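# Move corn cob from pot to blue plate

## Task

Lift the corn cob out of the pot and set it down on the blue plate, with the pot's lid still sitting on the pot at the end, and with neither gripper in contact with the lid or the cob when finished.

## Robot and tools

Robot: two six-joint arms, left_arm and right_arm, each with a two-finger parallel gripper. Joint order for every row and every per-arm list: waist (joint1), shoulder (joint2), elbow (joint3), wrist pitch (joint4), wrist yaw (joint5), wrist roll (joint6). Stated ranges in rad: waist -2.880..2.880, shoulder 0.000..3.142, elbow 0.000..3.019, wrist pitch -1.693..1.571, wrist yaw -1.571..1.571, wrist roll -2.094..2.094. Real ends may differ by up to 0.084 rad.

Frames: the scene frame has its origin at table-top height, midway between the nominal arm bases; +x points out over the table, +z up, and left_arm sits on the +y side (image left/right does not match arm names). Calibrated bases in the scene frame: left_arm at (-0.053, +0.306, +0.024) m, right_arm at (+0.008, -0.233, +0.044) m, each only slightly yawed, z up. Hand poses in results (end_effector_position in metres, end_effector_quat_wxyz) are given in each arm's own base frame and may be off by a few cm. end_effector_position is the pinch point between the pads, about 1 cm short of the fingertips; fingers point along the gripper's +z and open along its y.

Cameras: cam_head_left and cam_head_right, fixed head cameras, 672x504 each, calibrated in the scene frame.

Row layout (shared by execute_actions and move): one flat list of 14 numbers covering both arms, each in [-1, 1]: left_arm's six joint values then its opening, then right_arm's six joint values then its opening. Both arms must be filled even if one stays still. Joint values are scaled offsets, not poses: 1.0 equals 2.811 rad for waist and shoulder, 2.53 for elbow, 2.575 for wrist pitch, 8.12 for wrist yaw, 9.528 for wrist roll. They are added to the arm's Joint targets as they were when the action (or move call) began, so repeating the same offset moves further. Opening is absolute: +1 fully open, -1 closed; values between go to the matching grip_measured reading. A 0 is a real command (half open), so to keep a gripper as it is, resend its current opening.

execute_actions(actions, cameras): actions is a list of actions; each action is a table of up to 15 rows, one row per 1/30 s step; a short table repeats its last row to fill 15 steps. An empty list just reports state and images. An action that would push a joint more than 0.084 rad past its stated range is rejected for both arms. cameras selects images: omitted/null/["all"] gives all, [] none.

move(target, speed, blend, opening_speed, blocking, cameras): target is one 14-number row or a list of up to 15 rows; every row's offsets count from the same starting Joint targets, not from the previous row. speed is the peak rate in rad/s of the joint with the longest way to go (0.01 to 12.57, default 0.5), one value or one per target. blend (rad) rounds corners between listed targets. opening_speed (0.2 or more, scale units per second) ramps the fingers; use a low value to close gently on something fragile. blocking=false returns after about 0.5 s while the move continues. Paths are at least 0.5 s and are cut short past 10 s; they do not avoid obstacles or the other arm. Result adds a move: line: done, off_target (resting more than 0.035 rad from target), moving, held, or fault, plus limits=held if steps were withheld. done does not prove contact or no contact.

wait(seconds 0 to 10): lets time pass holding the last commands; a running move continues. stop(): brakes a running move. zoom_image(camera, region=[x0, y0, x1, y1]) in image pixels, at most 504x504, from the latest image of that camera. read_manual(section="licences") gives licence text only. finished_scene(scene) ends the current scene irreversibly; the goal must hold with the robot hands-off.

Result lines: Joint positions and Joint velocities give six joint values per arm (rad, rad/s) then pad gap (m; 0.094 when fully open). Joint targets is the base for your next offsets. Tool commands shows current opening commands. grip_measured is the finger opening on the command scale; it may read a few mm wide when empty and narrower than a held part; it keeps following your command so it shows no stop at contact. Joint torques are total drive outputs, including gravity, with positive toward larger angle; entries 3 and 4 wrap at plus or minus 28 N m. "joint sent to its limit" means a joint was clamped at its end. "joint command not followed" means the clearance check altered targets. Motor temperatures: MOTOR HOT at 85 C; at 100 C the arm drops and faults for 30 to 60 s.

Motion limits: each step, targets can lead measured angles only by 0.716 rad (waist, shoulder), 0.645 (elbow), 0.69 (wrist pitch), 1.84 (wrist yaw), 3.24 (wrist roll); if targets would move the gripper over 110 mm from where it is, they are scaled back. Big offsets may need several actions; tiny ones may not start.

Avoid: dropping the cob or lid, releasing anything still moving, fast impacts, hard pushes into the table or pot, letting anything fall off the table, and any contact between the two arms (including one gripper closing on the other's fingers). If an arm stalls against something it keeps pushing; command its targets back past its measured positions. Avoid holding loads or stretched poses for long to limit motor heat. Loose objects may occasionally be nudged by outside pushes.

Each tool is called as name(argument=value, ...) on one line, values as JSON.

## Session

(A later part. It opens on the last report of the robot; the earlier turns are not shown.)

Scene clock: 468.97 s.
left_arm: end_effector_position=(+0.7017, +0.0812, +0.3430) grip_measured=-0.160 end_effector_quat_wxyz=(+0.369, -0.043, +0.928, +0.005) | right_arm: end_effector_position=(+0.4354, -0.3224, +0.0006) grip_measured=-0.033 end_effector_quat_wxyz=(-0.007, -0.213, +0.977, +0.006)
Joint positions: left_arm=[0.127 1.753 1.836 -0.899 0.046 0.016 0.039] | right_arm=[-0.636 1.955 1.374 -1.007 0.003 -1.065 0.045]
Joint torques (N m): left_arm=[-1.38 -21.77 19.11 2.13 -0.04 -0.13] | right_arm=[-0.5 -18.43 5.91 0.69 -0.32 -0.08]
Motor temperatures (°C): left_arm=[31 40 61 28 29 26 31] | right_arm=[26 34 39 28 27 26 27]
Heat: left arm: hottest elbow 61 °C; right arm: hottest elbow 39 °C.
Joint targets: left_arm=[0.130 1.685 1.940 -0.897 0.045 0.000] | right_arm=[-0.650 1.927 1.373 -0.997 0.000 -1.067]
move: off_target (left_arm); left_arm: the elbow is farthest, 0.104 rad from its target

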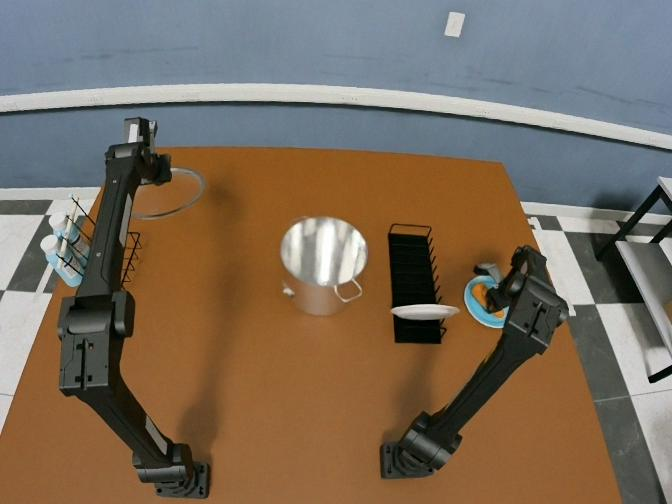

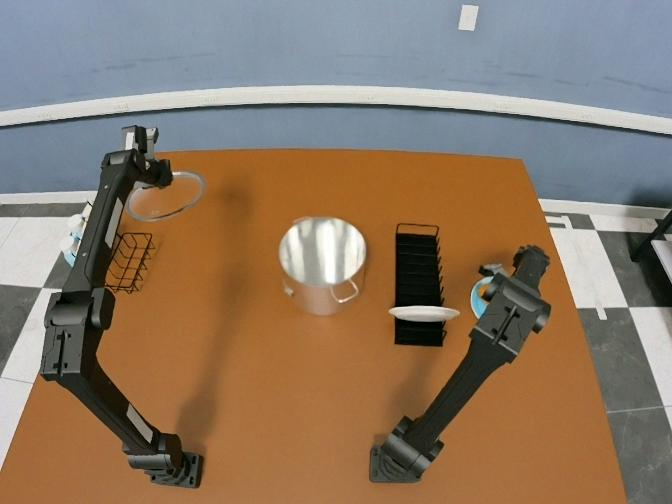

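move(target=[0,0,0,0,0,0,-0.6,0,0.0057,-0.0047,0.0097,0,0,-0.6], speed=0.05)

zoom_image(camera="cam_head_left", region=[436, 230, 556, 350])

Scene clock: 475.70 s.
left_arm: end_effector_position=(+0.7017, +0.0812, +0.3430) grip_measured=-0.160 end_effector_quat_wxyz=(+0.369, -0.043, +0.928, +0.005) | right_arm: end_effector_position=(+0.4362, -0.3229, -0.0030) grip_measured=-0.033 end_effector_quat_wxyz=(-0.002, -0.213, +0.977, +0.001)
Joint positions: left_arm=[0.127 1.753 1.836 -0.899 0.046 0.016 0.039] | right_arm=[-0.636 1.955 1.363 -0.983 0.003 -1.065 0.045]
Joint torques (N m): left_arm=[-1.32 -22.3 19.25 2.14 0 -0.14] | right_arm=[-0.5 -17.08 5.83 0.76 -0.32 -0.08]
Motor temperatures (°C): left_arm=[30 40 61 28 29 25 31] | right_arm=[26 34 38 28 27 26 27]
Heat: left arm: hottest elbow 61 °C; right arm: hottest elbow 38 °C.
Joint targets: left_arm=[0.130 1.685 1.940 -0.897 0.045 0.000] | right_arm=[-0.650 1.943 1.362 -0.972 0.000 -1.067]
move: off_target (left_arm); left_arm: the elbow is farthest, 0.104 rad from its target

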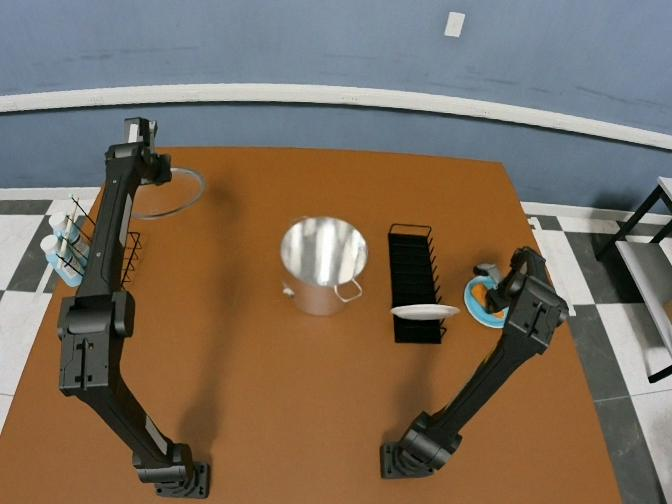

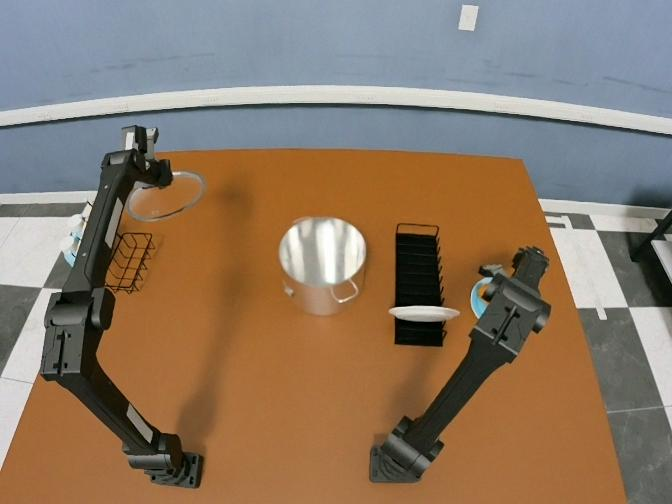

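Scaled by 4.200 from the camera's 672x504 image, which has a finer 960x720 frame.

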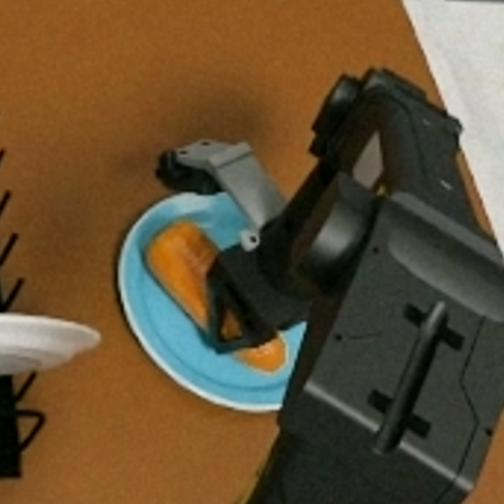

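move(target=[0,0,0,0,0,0,-0.6,0,0.008,-0.002,0.007,0,0,-0.6], speed=0.05, cameras=["cam_head_left"])

zoom_image(camera="cam_head_left", region=[436, 230, 556, 350])

Scene clock: 480.33 s.
left_arm: end_effector_position=(+0.7017, +0.0812, +0.3430) grip_measured=-0.160 end_effector_quat_wxyz=(+0.369, -0.043, +0.928, +0.005) | right_arm: end_effector_position=(+0.4371, -0.3234, -0.0095) grip_measured=-0.034 end_effector_quat_wxyz=(-0.001, -0.213, +0.977, +0.000)
Joint positions: left_arm=[0.127 1.753 1.836 -0.899 0.046 0.016 0.039] | right_arm=[-0.636 1.965 1.359 -0.965 0.002 -1.065 0.045]
Joint torques (N m): left_arm=[-1.55 -22.12 19.07 1.91 -0.02 -0.13] | right_arm=[-0.5 -16.15 5.74 0.77 -0.28 -0.08]
Motor temperatures (°C): left_arm=[30 40 62 28 29 25 31] | right_arm=[26 34 38 28 27 26 27]
Heat: left arm: hottest elbow 62 °C; right arm: hottest elbow 38 °C.
Joint targets: left_arm=[0.130 1.685 1.940 -0.897 0.045 0.000] | right_arm=[-0.650 1.965 1.357 -0.954 0.000 -1.067]
move: off_target (left_arm); left_arm: the elbow is farthest, 0.104 rad from its target
Images, in order (width x height): cam_head_left 672x504.

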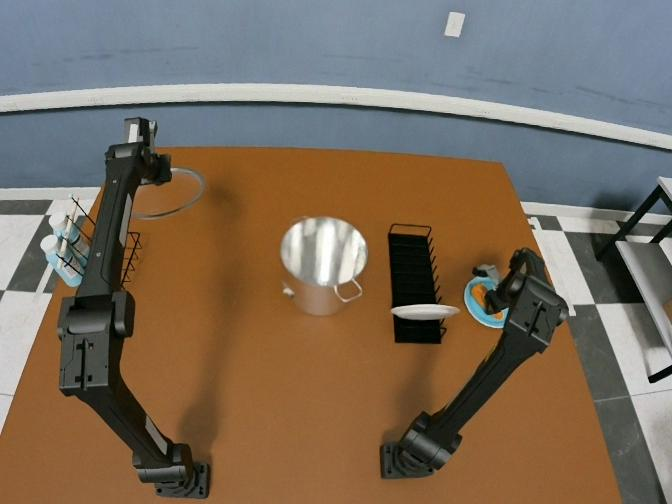

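Scaled by 4.200 from the camera's 672x504 image, which has a finer 960x720 frame.

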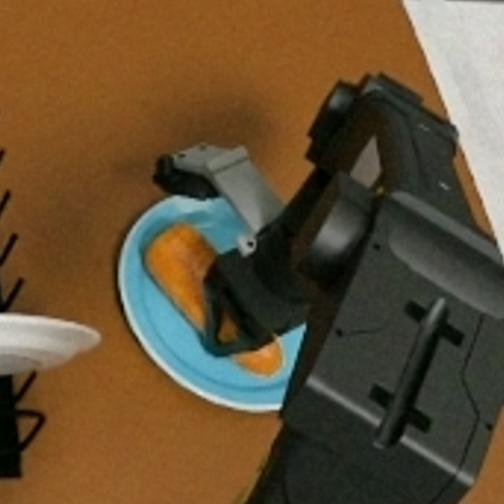

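move(target=[0,0,0,0,0,0,-0.6,0,0.0055,-0.002,0.006,0,0,-0.6], speed=0.05, cameras=["cam_head_left"])

zoom_image(camera="cam_head_left", region=[436, 230, 556, 350])

Scene clock: 488.30 s.
left_arm: end_effector_position=(+0.7017, +0.0812, +0.3430) grip_measured=-0.160 end_effector_quat_wxyz=(+0.369, -0.043, +0.928, +0.005) | right_arm: end_effector_position=(+0.4373, -0.3235, -0.0106) grip_measured=-0.034 end_effector_quat_wxyz=(+0.000, -0.213, +0.977, -0.001)
Joint positions: left_arm=[0.127 1.753 1.836 -0.899 0.046 0.016 0.039] | right_arm=[-0.636 1.966 1.357 -0.96 0.002 -1.065 0.045]
Joint torques (N m): left_arm=[-1.38 -21.89 19.29 2.02 -0.01 -0.13] | right_arm=[-0.5 -14.92 5.41 1.33 -0.27 -0.08]
Motor temperatures (°C): left_arm=[30 40 62 28 29 25 31] | right_arm=[26 34 38 28 27 26 27]
Heat: left arm: hottest elbow 62 °C; right arm: hottest elbow 38 °C.
Joint targets: left_arm=[0.130 1.685 1.940 -0.897 0.045 0.000] | right_arm=[-0.650 1.981 1.351 -0.938 0.000 -1.067]
move: off_target (left_arm); left_arm: the elbow is farthest, 0.104 rad from its target
Images, in order (width x height): cam_head_left 672x504.

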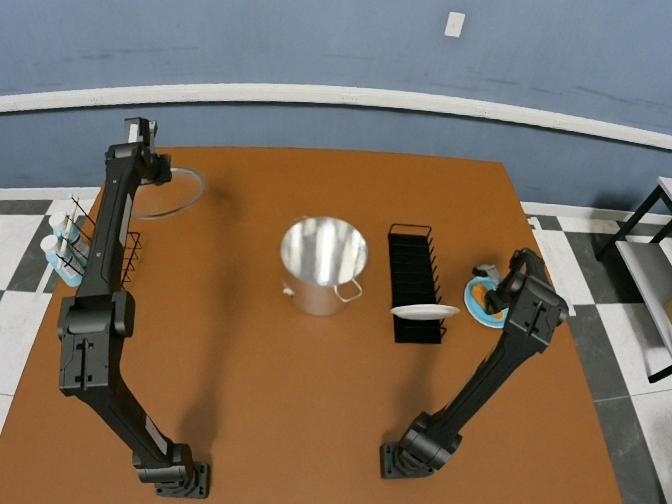

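Scaled by 4.200 from the camera's 672x504 image, which has a finer 960x720 frame.

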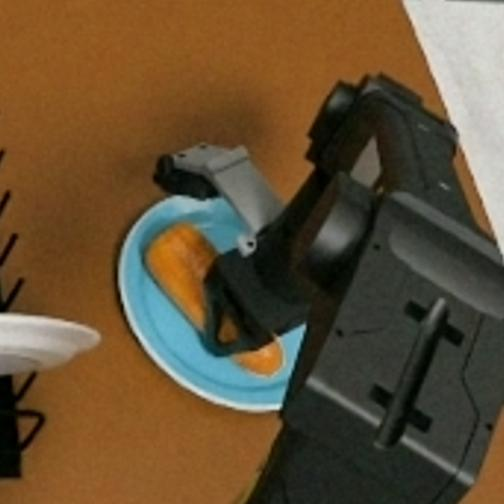

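move(target=[[0,0,0,0,0,0,-0.6,0,0,0,0,0,0,0.4],[0,0,0,0,0,0,-0.6,0,-0.0427,0.0514,-0.0893,0,0,0.4]], speed=0.2, opening_speed=0.5, cameras=["cam_head_left"])

zoom_image(camera="cam_head_left", region=[436, 230, 556, 350])

Scene clock: 508.60 s.
left_arm: end_effector_position=(+0.7017, +0.0812, +0.3430) grip_measured=-0.160 end_effector_quat_wxyz=(+0.369, -0.043, +0.928, +0.005) | right_arm: end_effector_position=(+0.4300, -0.3181, +0.0563) grip_measured=+0.398 end_effector_quat_wxyz=(-0.016, -0.213, +0.977, +0.017)
Joint positions: left_arm=[0.127 1.753 1.836 -0.899 0.046 0.016 0.039] | right_arm=[-0.636 1.884 1.429 -1.161 0.002 -1.065 0.066]
Joint torques (N m): left_arm=[-1.49 -22.07 19.14 2.13 0.03 -0.17] | right_arm=[-0.5 -17.61 10.32 -0.08 -0.27 -0.09]
Motor temperatures (°C): left_arm=[30 40 63 28 29 25 31] | right_arm=[26 34 37 28 27 26 27]
Heat: left arm: hottest elbow 63 °C; right arm: hottest elbow 37 °C.
Joint targets: left_arm=[0.130 1.685 1.940 -0.897 0.045 0.000] | right_arm=[-0.650 1.861 1.481 -1.169 0.000 -1.067]
move: off_target (left_arm, right_arm); left_arm: the elbow is farthest, 0.104 rad from its target; right_arm: the elbow is farthest, 0.052 rad from its target
Images, in order (width x height): cam_head_left 672x504.

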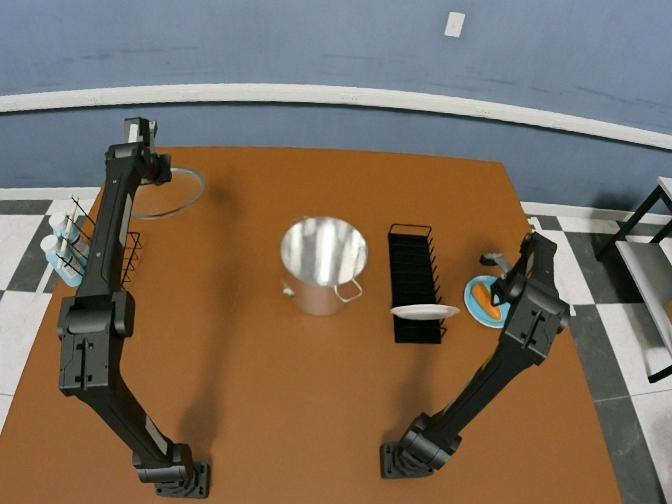

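Scaled by 4.200 from the camera's 672x504 image, which has a finer 960x720 frame.

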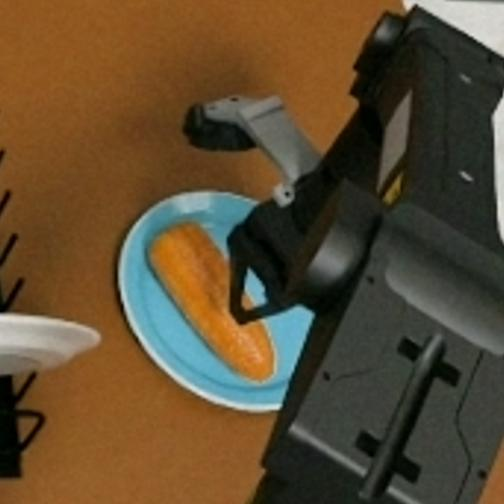

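move(target=[-0.2401,0,0,0.05,0,0,-0.6,0,-0.0071,0.079,-0.0854,0,0,0.4], speed=0.35)

zoom_image(camera="cam_head_left", region=[226, 140, 406, 320])

zoom_image(camera="cam_head_right", region=[226, 140, 406, 320])

Scene clock: 520.53 s.
left_arm: end_effector_position=(+0.6118, -0.3818, +0.3581) grip_measured=-0.160 end_effector_quat_wxyz=(+0.388, +0.262, +0.874, -0.126) | right_arm: end_effector_position=(+0.4460, -0.3299, +0.1351) grip_measured=+0.398 end_effector_quat_wxyz=(-0.018, -0.213, +0.977, +0.020)
Joint positions: left_arm=[-0.547 1.753 1.836 -0.813 0.044 0.016 0.039] | right_arm=[-0.636 1.867 1.623 -1.381 0.002 -1.065 0.066]
Joint torques (N m): left_arm=[-1.67 -21.77 18.69 3.88 0.07 -0.14] | right_arm=[-0.5 -18.32 11.25 -0.09 -0.27 -0.09]
Motor temperatures (°C): left_arm=[30 41 63 28 29 25 31] | right_arm=[26 35 39 28 27 26 26]
Heat: left arm: hottest elbow 63 °C; right arm: hottest elbow 39 °C.
Joint targets: left_arm=[-0.545 1.689 1.934 -0.771 0.045 0.001] | right_arm=[-0.650 1.841 1.682 -1.388 0.000 -1.067]
move: off_target (left_arm, right_arm); left_arm: the elbow is farthest, 0.104 rad from its target; right_arm: the elbow is farthest, 0.058 rad from its target

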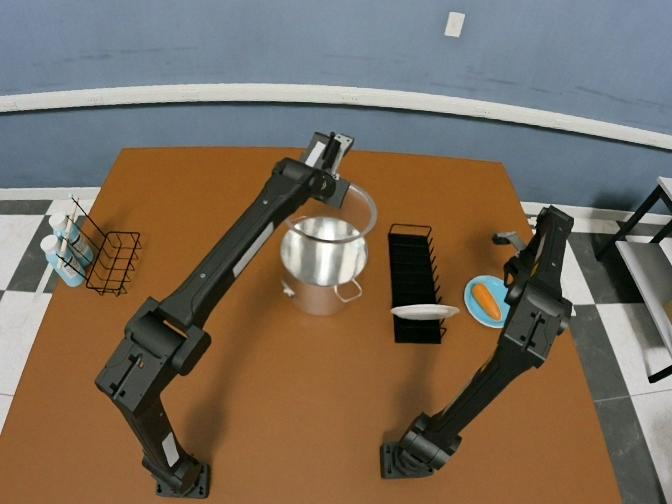

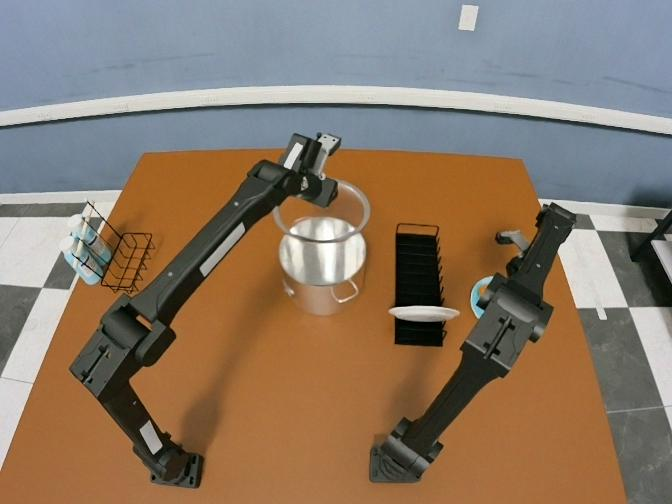

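Scaled by 2.800 from the camera's 672x504 image, which has a finer 960x720 frame.

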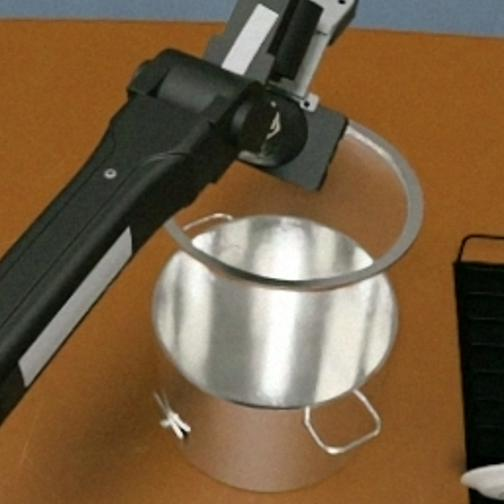

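Scaled by 2.800 from the camera's 672x504 image, which has a finer 960x720 frame.

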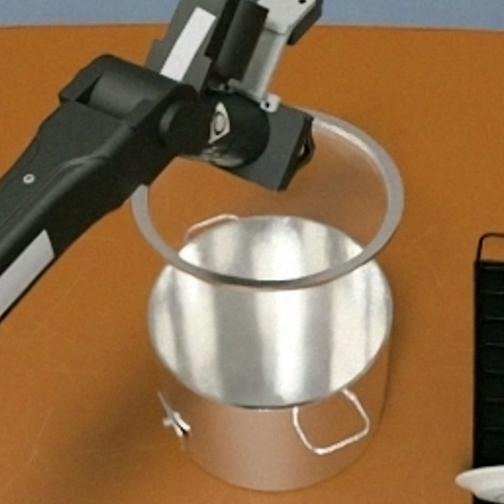

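move(target=[0,0.001,-0.132,0.1138,0,0,-0.6,0,0,0,0,0,0,0.4], speed=0.2)

zoom_image(camera="cam_head_left", region=[226, 140, 406, 320])

zoom_image(camera="cam_head_right", region=[226, 140, 406, 320])

Scene clock: 534.47 s.
left_arm: end_effector_position=(+0.6142, -0.3832, +0.2742) grip_measured=-0.160 end_effector_quat_wxyz=(+0.409, +0.260, +0.865, -0.132) | right_arm: end_effector_position=(+0.4459, -0.3298, +0.1351) grip_measured=+0.398 end_effector_quat_wxyz=(-0.019, -0.213, +0.977, +0.020)
Joint positions: left_arm=[-0.547 1.75 1.588 -0.521 0.044 0.016 0.039] | right_arm=[-0.636 1.867 1.623 -1.381 0.002 -1.065 0.066]
Joint torques (N m): left_arm=[-1.32 -21.42 11 4.07 0.04 -0.1] | right_arm=[-0.5 -18.37 11.25 -0.06 -0.27 -0.09]
Motor temperatures (°C): left_arm=[30 41 63 28 28 25 31] | right_arm=[26 34 40 28 27 26 26]
Heat: left arm: hottest elbow 63 °C; right arm: hottest elbow 40 °C.
Joint targets: left_arm=[-0.545 1.692 1.601 -0.478 0.045 0.001] | right_arm=[-0.650 1.841 1.682 -1.388 0.000 -1.067]
move: off_target (left_arm, right_arm); left_arm: the shoulder is farthest, 0.059 rad from its target; right_arm: the elbow is farthest, 0.059 rad from its target

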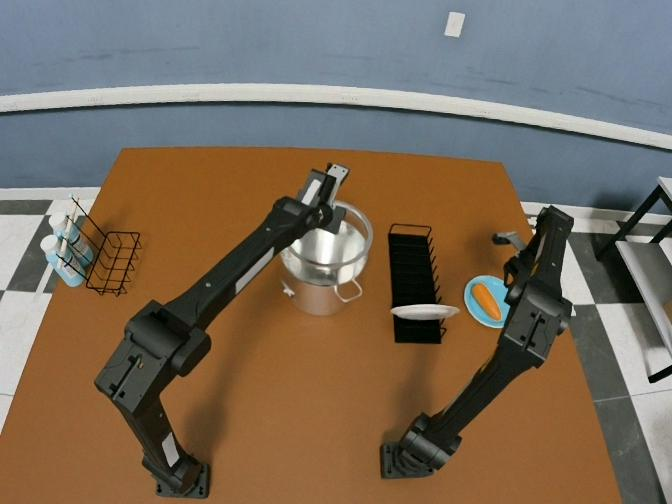

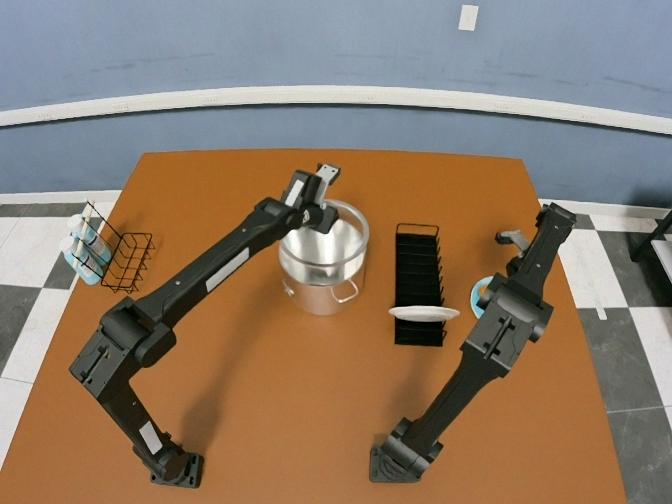

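Scaled by 2.800 from the camera's 672x504 image, which has a finer 960x720 frame.

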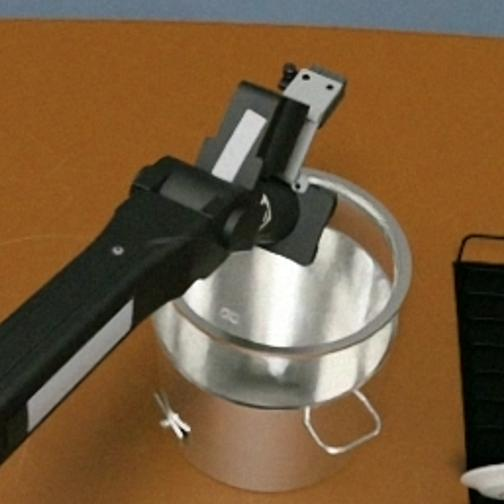

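Scaled by 2.800 from the camera's 672x504 image, which has a finer 960x720 frame.

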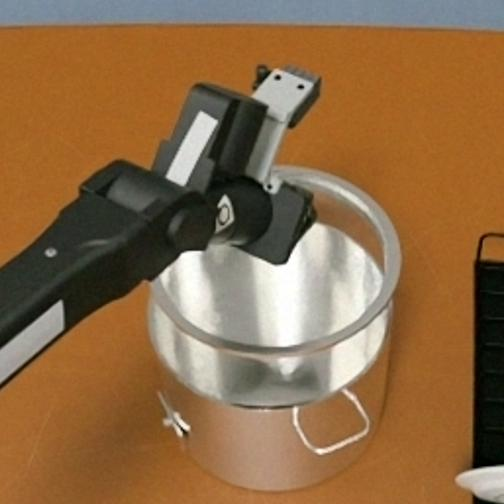

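move(target=[0,0.01,-0.0601,0.0594,0,0,-0.6,0,0,0,0,0,0,0.4], speed=0.1)

zoom_image(camera="cam_head_left", region=[266, 190, 386, 310])

zoom_image(camera="cam_head_right", region=[266, 190, 386, 310])

Scene clock: 549.70 s.
left_arm: end_effector_position=(+0.6030, -0.3764, +0.2189) grip_measured=-0.160 end_effector_quat_wxyz=(+0.410, +0.260, +0.864, -0.132) | right_arm: end_effector_position=(+0.4459, -0.3298, +0.1351) grip_measured=+0.398 end_effector_quat_wxyz=(-0.019, -0.213, +0.977, +0.020)
Joint positions: left_arm=[-0.547 1.75 1.438 -0.369 0.044 0.016 0.039] | right_arm=[-0.636 1.867 1.623 -1.381 0.002 -1.065 0.066]
Joint torques (N m): left_arm=[-1.2 -18.78 10.66 4.05 0.07 -0.11] | right_arm=[-0.5 -18.37 11.25 -0.08 -0.27 -0.09]
Motor temperatures (°C): left_arm=[30 41 60 28 28 25 31] | right_arm=[26 34 40 28 27 26 26]
Heat: left arm: hottest elbow 60 °C; right arm: hottest elbow 40 °C.
Joint targets: left_arm=[-0.545 1.720 1.449 -0.325 0.045 0.001] | right_arm=[-0.650 1.841 1.682 -1.388 0.000 -1.067]
move: off_target (left_arm, right_arm); left_arm: the wrist pitch is farthest, 0.044 rad from its target; right_arm: the elbow is farthest, 0.059 rad from its target

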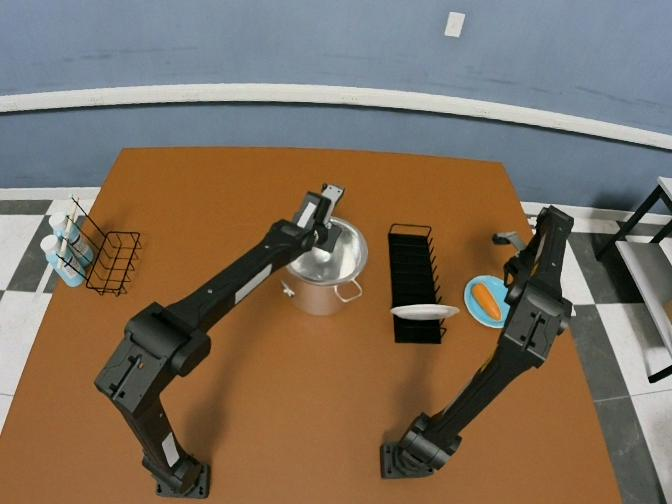

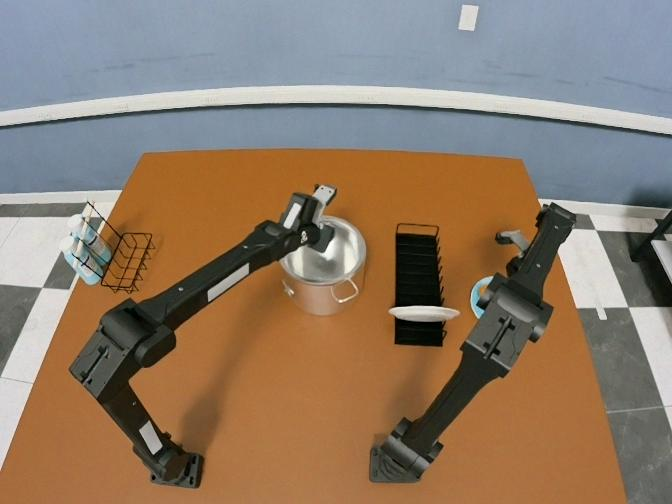

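Scaled by 4.200 from the camera's 672x504 image, which has a finer 960x720 frame.

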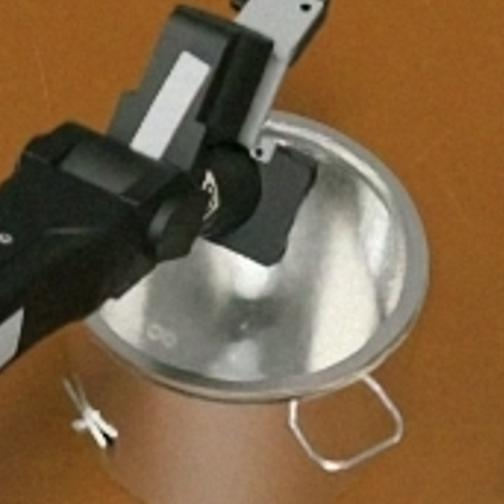

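Scaled by 4.200 from the camera's 672x504 image, which has a finer 960x720 frame.

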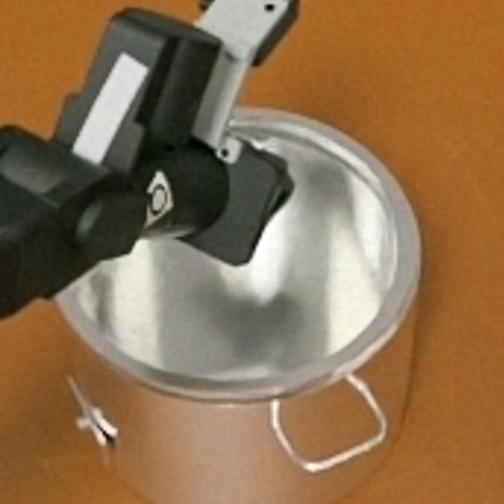

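move(target=[0,0.013,-0.0085,0.0095,0,0,-0.6,0,0,0,0,0,0,0.4], speed=0.06)

zoom_image(camera="cam_head_left", region=[266, 190, 386, 310])

zoom_image(camera="cam_head_right", region=[266, 190, 386, 310])

Scene clock: 556.00 s.
left_arm: end_effector_position=(+0.6038, -0.3769, +0.2124) grip_measured=-0.160 end_effector_quat_wxyz=(+0.414, +0.259, +0.862, -0.133) | right_arm: end_effector_position=(+0.4459, -0.3298, +0.1351) grip_measured=+0.398 end_effector_quat_wxyz=(-0.019, -0.213, +0.977, +0.020)
Joint positions: left_arm=[-0.547 1.756 1.423 -0.338 0.044 0.016 0.039] | right_arm=[-0.636 1.867 1.623 -1.381 0.002 -1.065 0.066]
Joint torques (N m): left_arm=[-0.97 -15.97 10.14 3.84 0.03 -0.11] | right_arm=[-0.5 -18.43 11.23 -0.08 -0.27 -0.09]
Motor temperatures (°C): left_arm=[30 41 58 28 28 25 31] | right_arm=[26 34 41 28 27 26 26]
Heat: left arm: hottest elbow 58 °C; right arm: hottest elbow 41 °C.
Joint targets: left_arm=[-0.545 1.757 1.427 -0.301 0.045 0.001] | right_arm=[-0.650 1.841 1.682 -1.388 0.000 -1.067]
move: off_target (left_arm, right_arm); left_arm: the wrist pitch is farthest, 0.038 rad from its target; right_arm: the elbow is farthest, 0.059 rad from its target

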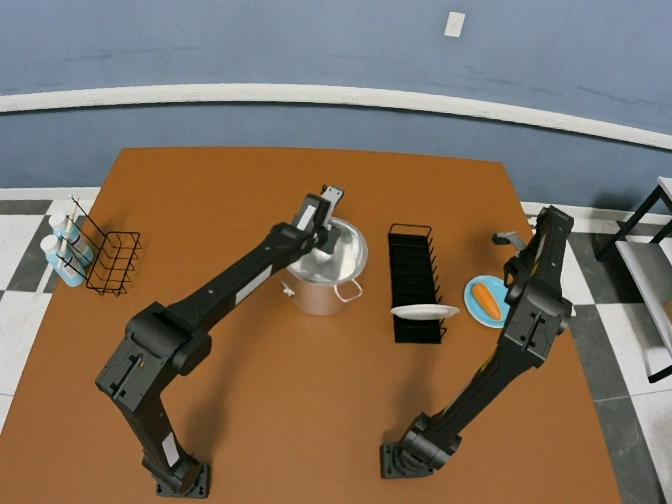

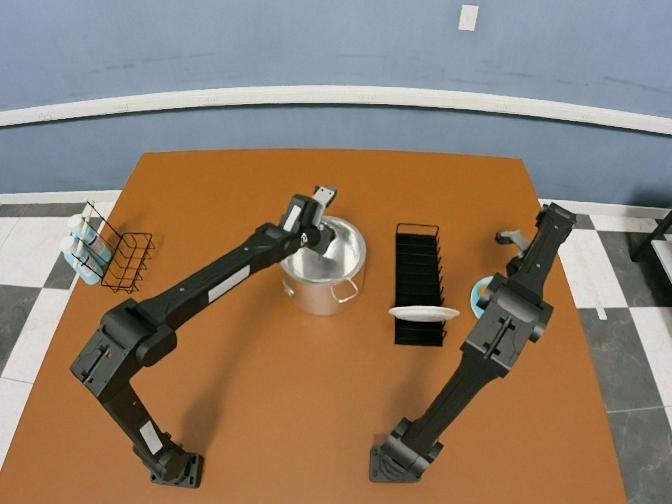

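Scaled by 4.200 from the camera's 672x504 image, which has a finer 960x720 frame.

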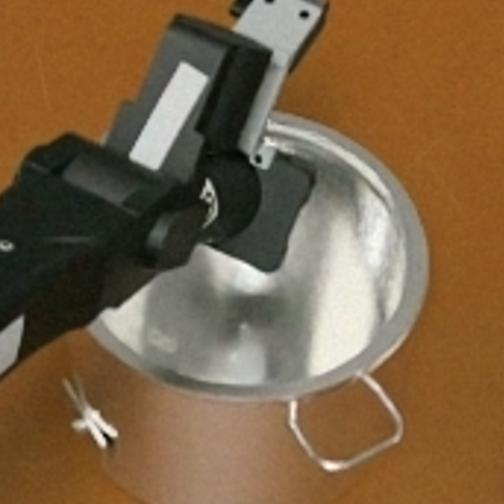

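Scaled by 4.200 from the camera's 672x504 image, which has a finer 960x720 frame.

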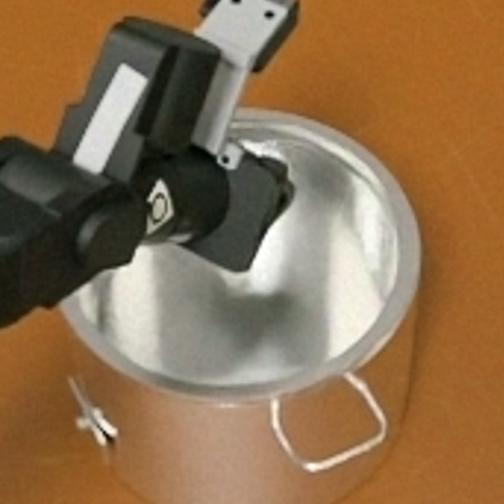

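move(target=[0,0.0085,-0.001,0.006,0,0,-0.6,0,0,0,0,0,0,0.4], speed=0.06)

zoom_image(camera="cam_head_left", region=[266, 190, 386, 310])

zoom_image(camera="cam_head_right", region=[266, 190, 386, 310])

Scene clock: 564.13 s.
left_arm: end_effector_position=(+0.6060, -0.3783, +0.2107) grip_measured=-0.160 end_effector_quat_wxyz=(+0.418, +0.259, +0.861, -0.134) | right_arm: end_effector_position=(+0.4459, -0.3298, +0.1351) grip_measured=+0.398 end_effector_quat_wxyz=(-0.019, -0.213, +0.977, +0.020)
Joint positions: left_arm=[-0.547 1.762 1.423 -0.324 0.044 0.016 0.039] | right_arm=[-0.636 1.867 1.623 -1.381 0.002 -1.065 0.066]
Joint torques (N m): left_arm=[-1.79 -15.15 9.7 3.88 0.02 -0.13] | right_arm=[-0.5 -18.37 11.25 -0.08 -0.27 -0.08]
Motor temperatures (°C): left_arm=[30 40 58 28 28 25 31] | right_arm=[26 33 41 28 27 26 26]
Heat: left arm: hottest elbow 58 °C; right arm: hottest elbow 41 °C.
Joint targets: left_arm=[-0.545 1.780 1.424 -0.285 0.045 0.001] | right_arm=[-0.650 1.841 1.682 -1.388 0.000 -1.067]
move: off_target (left_arm, right_arm); left_arm: the wrist pitch is farthest, 0.038 rad from its target; right_arm: the elbow is farthest, 0.059 rad from its target

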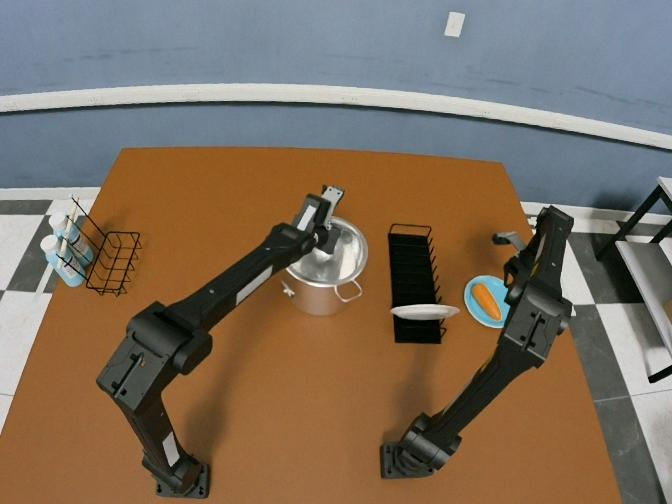

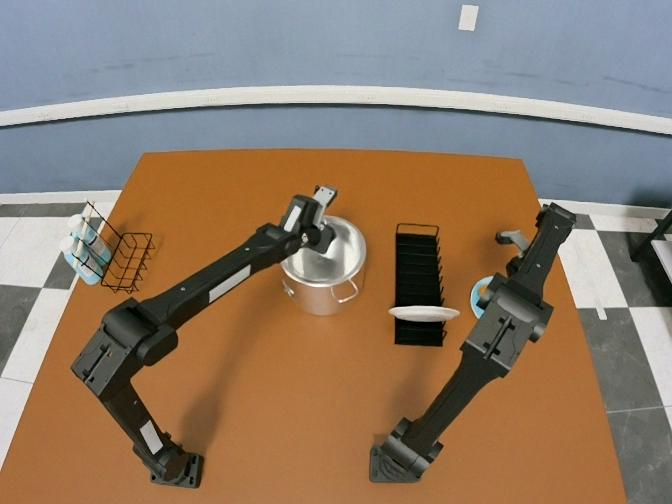

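Scaled by 4.200 from the camera's 672x504 image, which has a finer 960x720 frame.

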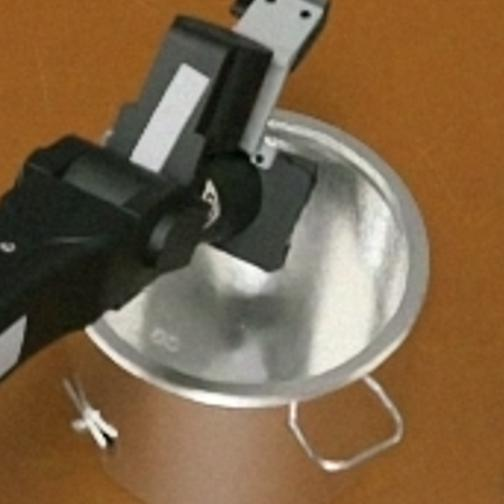

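Scaled by 4.200 from the camera's 672x504 image, which has a finer 960x720 frame.

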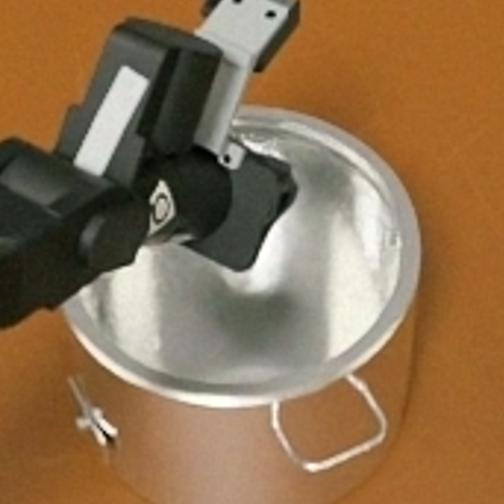

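move(target=[0,0.004,-0.011,0,0,0,-0.6,0,0,0,0,0,0,0.4], speed=0.06)

zoom_image(camera="cam_head_left", region=[266, 190, 386, 310])

zoom_image(camera="cam_head_right", region=[266, 190, 386, 310])

Scene clock: 590.00 s.
left_arm: end_effector_position=(+0.6057, -0.3781, +0.2081) grip_measured=-0.160 end_effector_quat_wxyz=(+0.420, +0.259, +0.859, -0.135) | right_arm: end_effector_position=(+0.4459, -0.3298, +0.1351) grip_measured=+0.398 end_effector_quat_wxyz=(-0.019, -0.213, +0.977, +0.020)
Joint positions: left_arm=[-0.547 1.763 1.413 -0.309 0.044 0.016 0.039] | right_arm=[-0.636 1.867 1.623 -1.381 0.002 -1.065 0.066]
Joint torques (N m): left_arm=[-1.49 -14.27 8.12 3.41 0.03 -0.14] | right_arm=[-0.5 -18.37 11.25 -0.08 -0.27 -0.09]
Motor temperatures (°C): left_arm=[30 38 55 28 28 25 31] | right_arm=[26 33 42 28 27 26 26]
Heat: left arm: hottest elbow 55 °C; right arm: hottest elbow 42 °C.
Joint targets: left_arm=[-0.545 1.792 1.397 -0.285 0.045 0.001] | right_arm=[-0.650 1.841 1.682 -1.388 0.000 -1.067]
move: off_target (right_arm); right_arm: the elbow is farthest, 0.059 rad from its target

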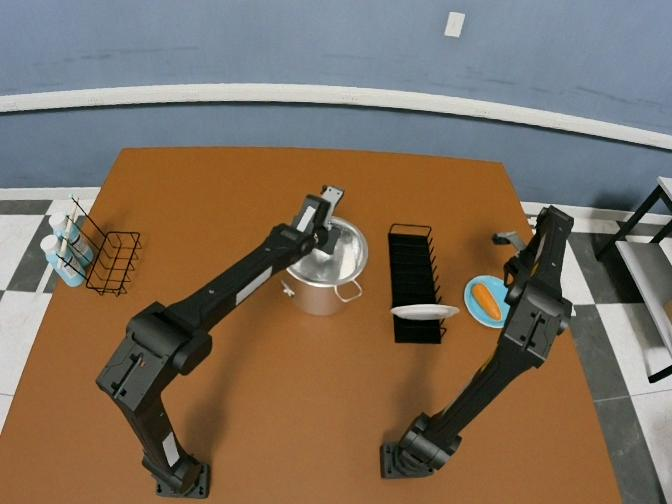

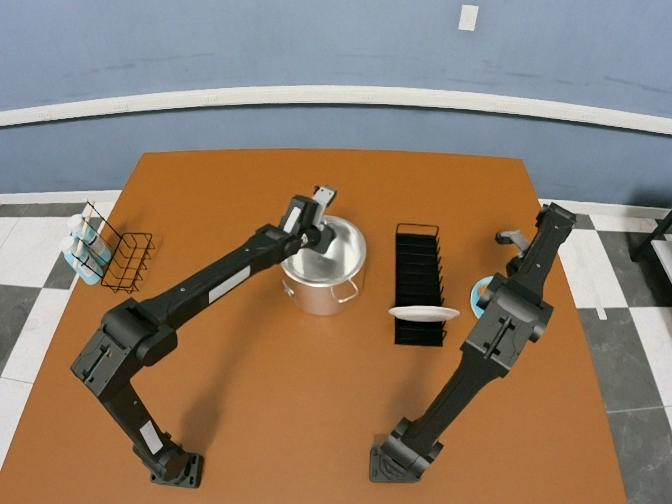

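Scaled by 4.200 from the camera's 672x504 image, which has a finer 960x720 frame.

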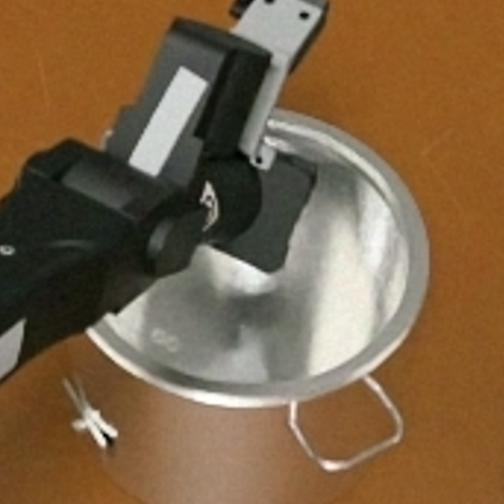

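Scaled by 4.200 from the camera's 672x504 image, which has a finer 960x720 frame.

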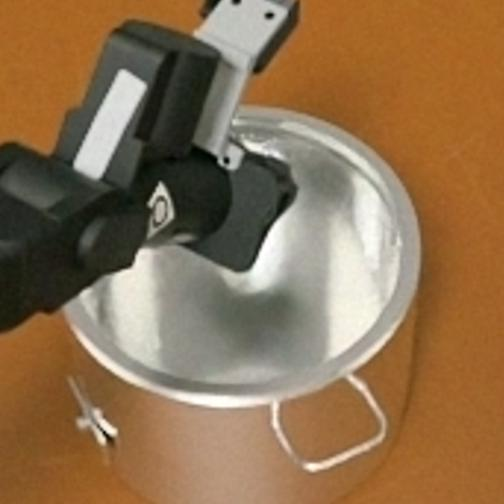

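move(target=[0,0,0,-0.0175,0,0,-0.6,0,0,0,0,0,0,0.4], speed=0.06)

zoom_image(camera="cam_head_left", region=[266, 190, 386, 310])

zoom_image(camera="cam_head_right", region=[266, 190, 386, 310])

Scene clock: 597.50 s.
left_arm: end_effector_position=(+0.6055, -0.3780, +0.2078) grip_measured=-0.160 end_effector_quat_wxyz=(+0.419, +0.259, +0.860, -0.135) | right_arm: end_effector_position=(+0.4459, -0.3298, +0.1351) grip_measured=+0.398 end_effector_quat_wxyz=(-0.019, -0.213, +0.977, +0.020)
Joint positions: left_arm=[-0.547 1.763 1.413 -0.31 0.044 0.016 0.039] | right_arm=[-0.636 1.867 1.623 -1.381 0.002 -1.065 0.066]
Joint torques (N m): left_arm=[-1.55 -13.86 8.24 1.18 0.01 -0.13] | right_arm=[-0.5 -18.37 11.23 -0.08 -0.27 -0.09]
Heat: left arm: hottest elbow 53 °C; right arm: hottest elbow 42 °C.
Joint targets: left_arm=[-0.545 1.792 1.397 -0.330 0.045 0.001] | right_arm=[-0.650 1.841 1.682 -1.388 0.000 -1.067]
move: off_target (right_arm); right_arm: the elbow is farthest, 0.059 rad from its target

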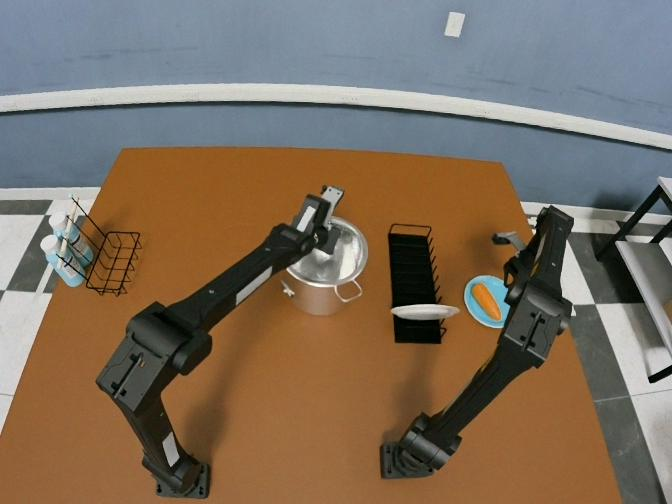

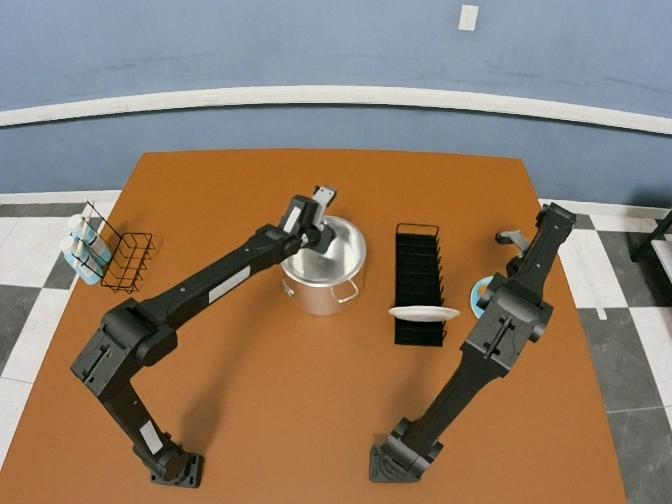

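Scaled by 4.200 from the camera's 672x504 image, which has a finer 960x720 frame.

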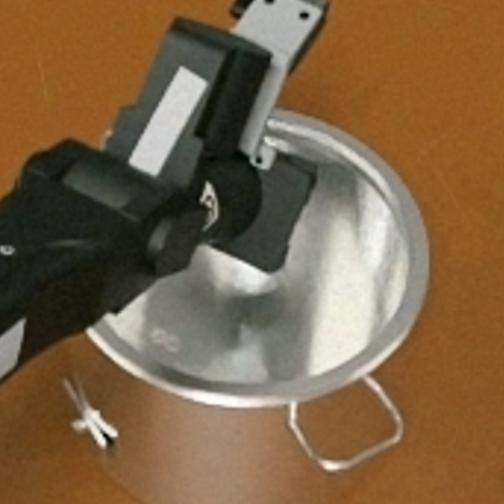

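Scaled by 4.200 from the camera's 672x504 image, which has a finer 960x720 frame.

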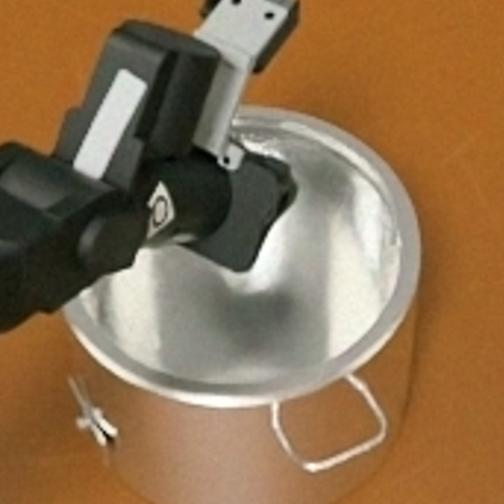

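move(target=[0,0.002,0,-0.014,0,0,-0.6,0,0,0,0,0,0,0.4], speed=0.06, cameras=["cam_head_left"])

zoom_image(camera="cam_head_left", region=[266, 190, 386, 310])

Scene clock: 604.23 s.
left_arm: end_effector_position=(+0.6039, -0.3770, +0.2053) grip_measured=-0.160 end_effector_quat_wxyz=(+0.414, +0.259, +0.862, -0.133) | right_arm: end_effector_position=(+0.4459, -0.3298, +0.1351) grip_measured=+0.398 end_effector_quat_wxyz=(-0.019, -0.213, +0.977, +0.020)
Joint positions: left_arm=[-0.547 1.763 1.413 -0.323 0.044 0.016 0.039] | right_arm=[-0.636 1.867 1.623 -1.381 0.002 -1.065 0.066]
Joint torques (N m): left_arm=[-1.26 -14.1 8.23 0.27 0.08 -0.09] | right_arm=[-0.5 -18.37 11.25 -0.08 -0.27 -0.09]
Heat: left arm: hottest elbow 52 °C; right arm: hottest elbow 43 °C.
Joint targets: left_arm=[-0.545 1.797 1.397 -0.366 0.045 0.001] | right_arm=[-0.650 1.841 1.682 -1.388 0.000 -1.067]
move: off_target (left_arm, right_arm); left_arm: the wrist pitch is farthest, 0.043 rad from its target; right_arm: the elbow is farthest, 0.059 rad from its target
Images, in order (width x height): cam_head_left 672x504.

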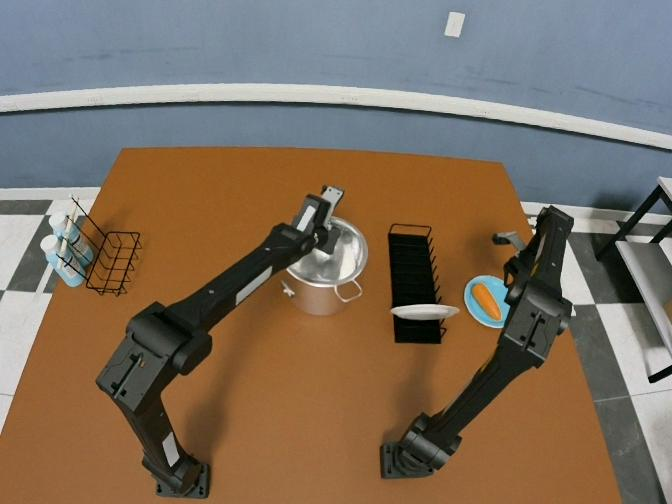

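Scaled by 4.200 from the camera's 672x504 image, which has a finer 960x720 frame.

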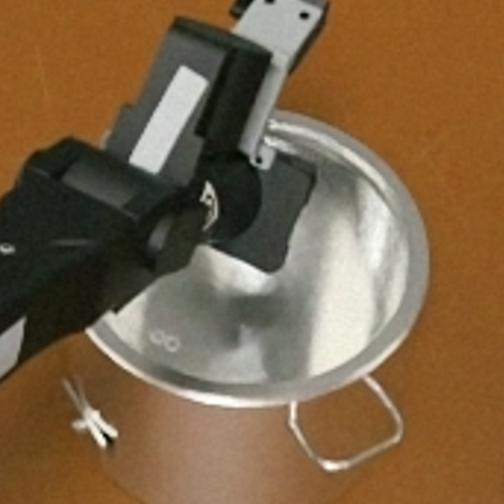

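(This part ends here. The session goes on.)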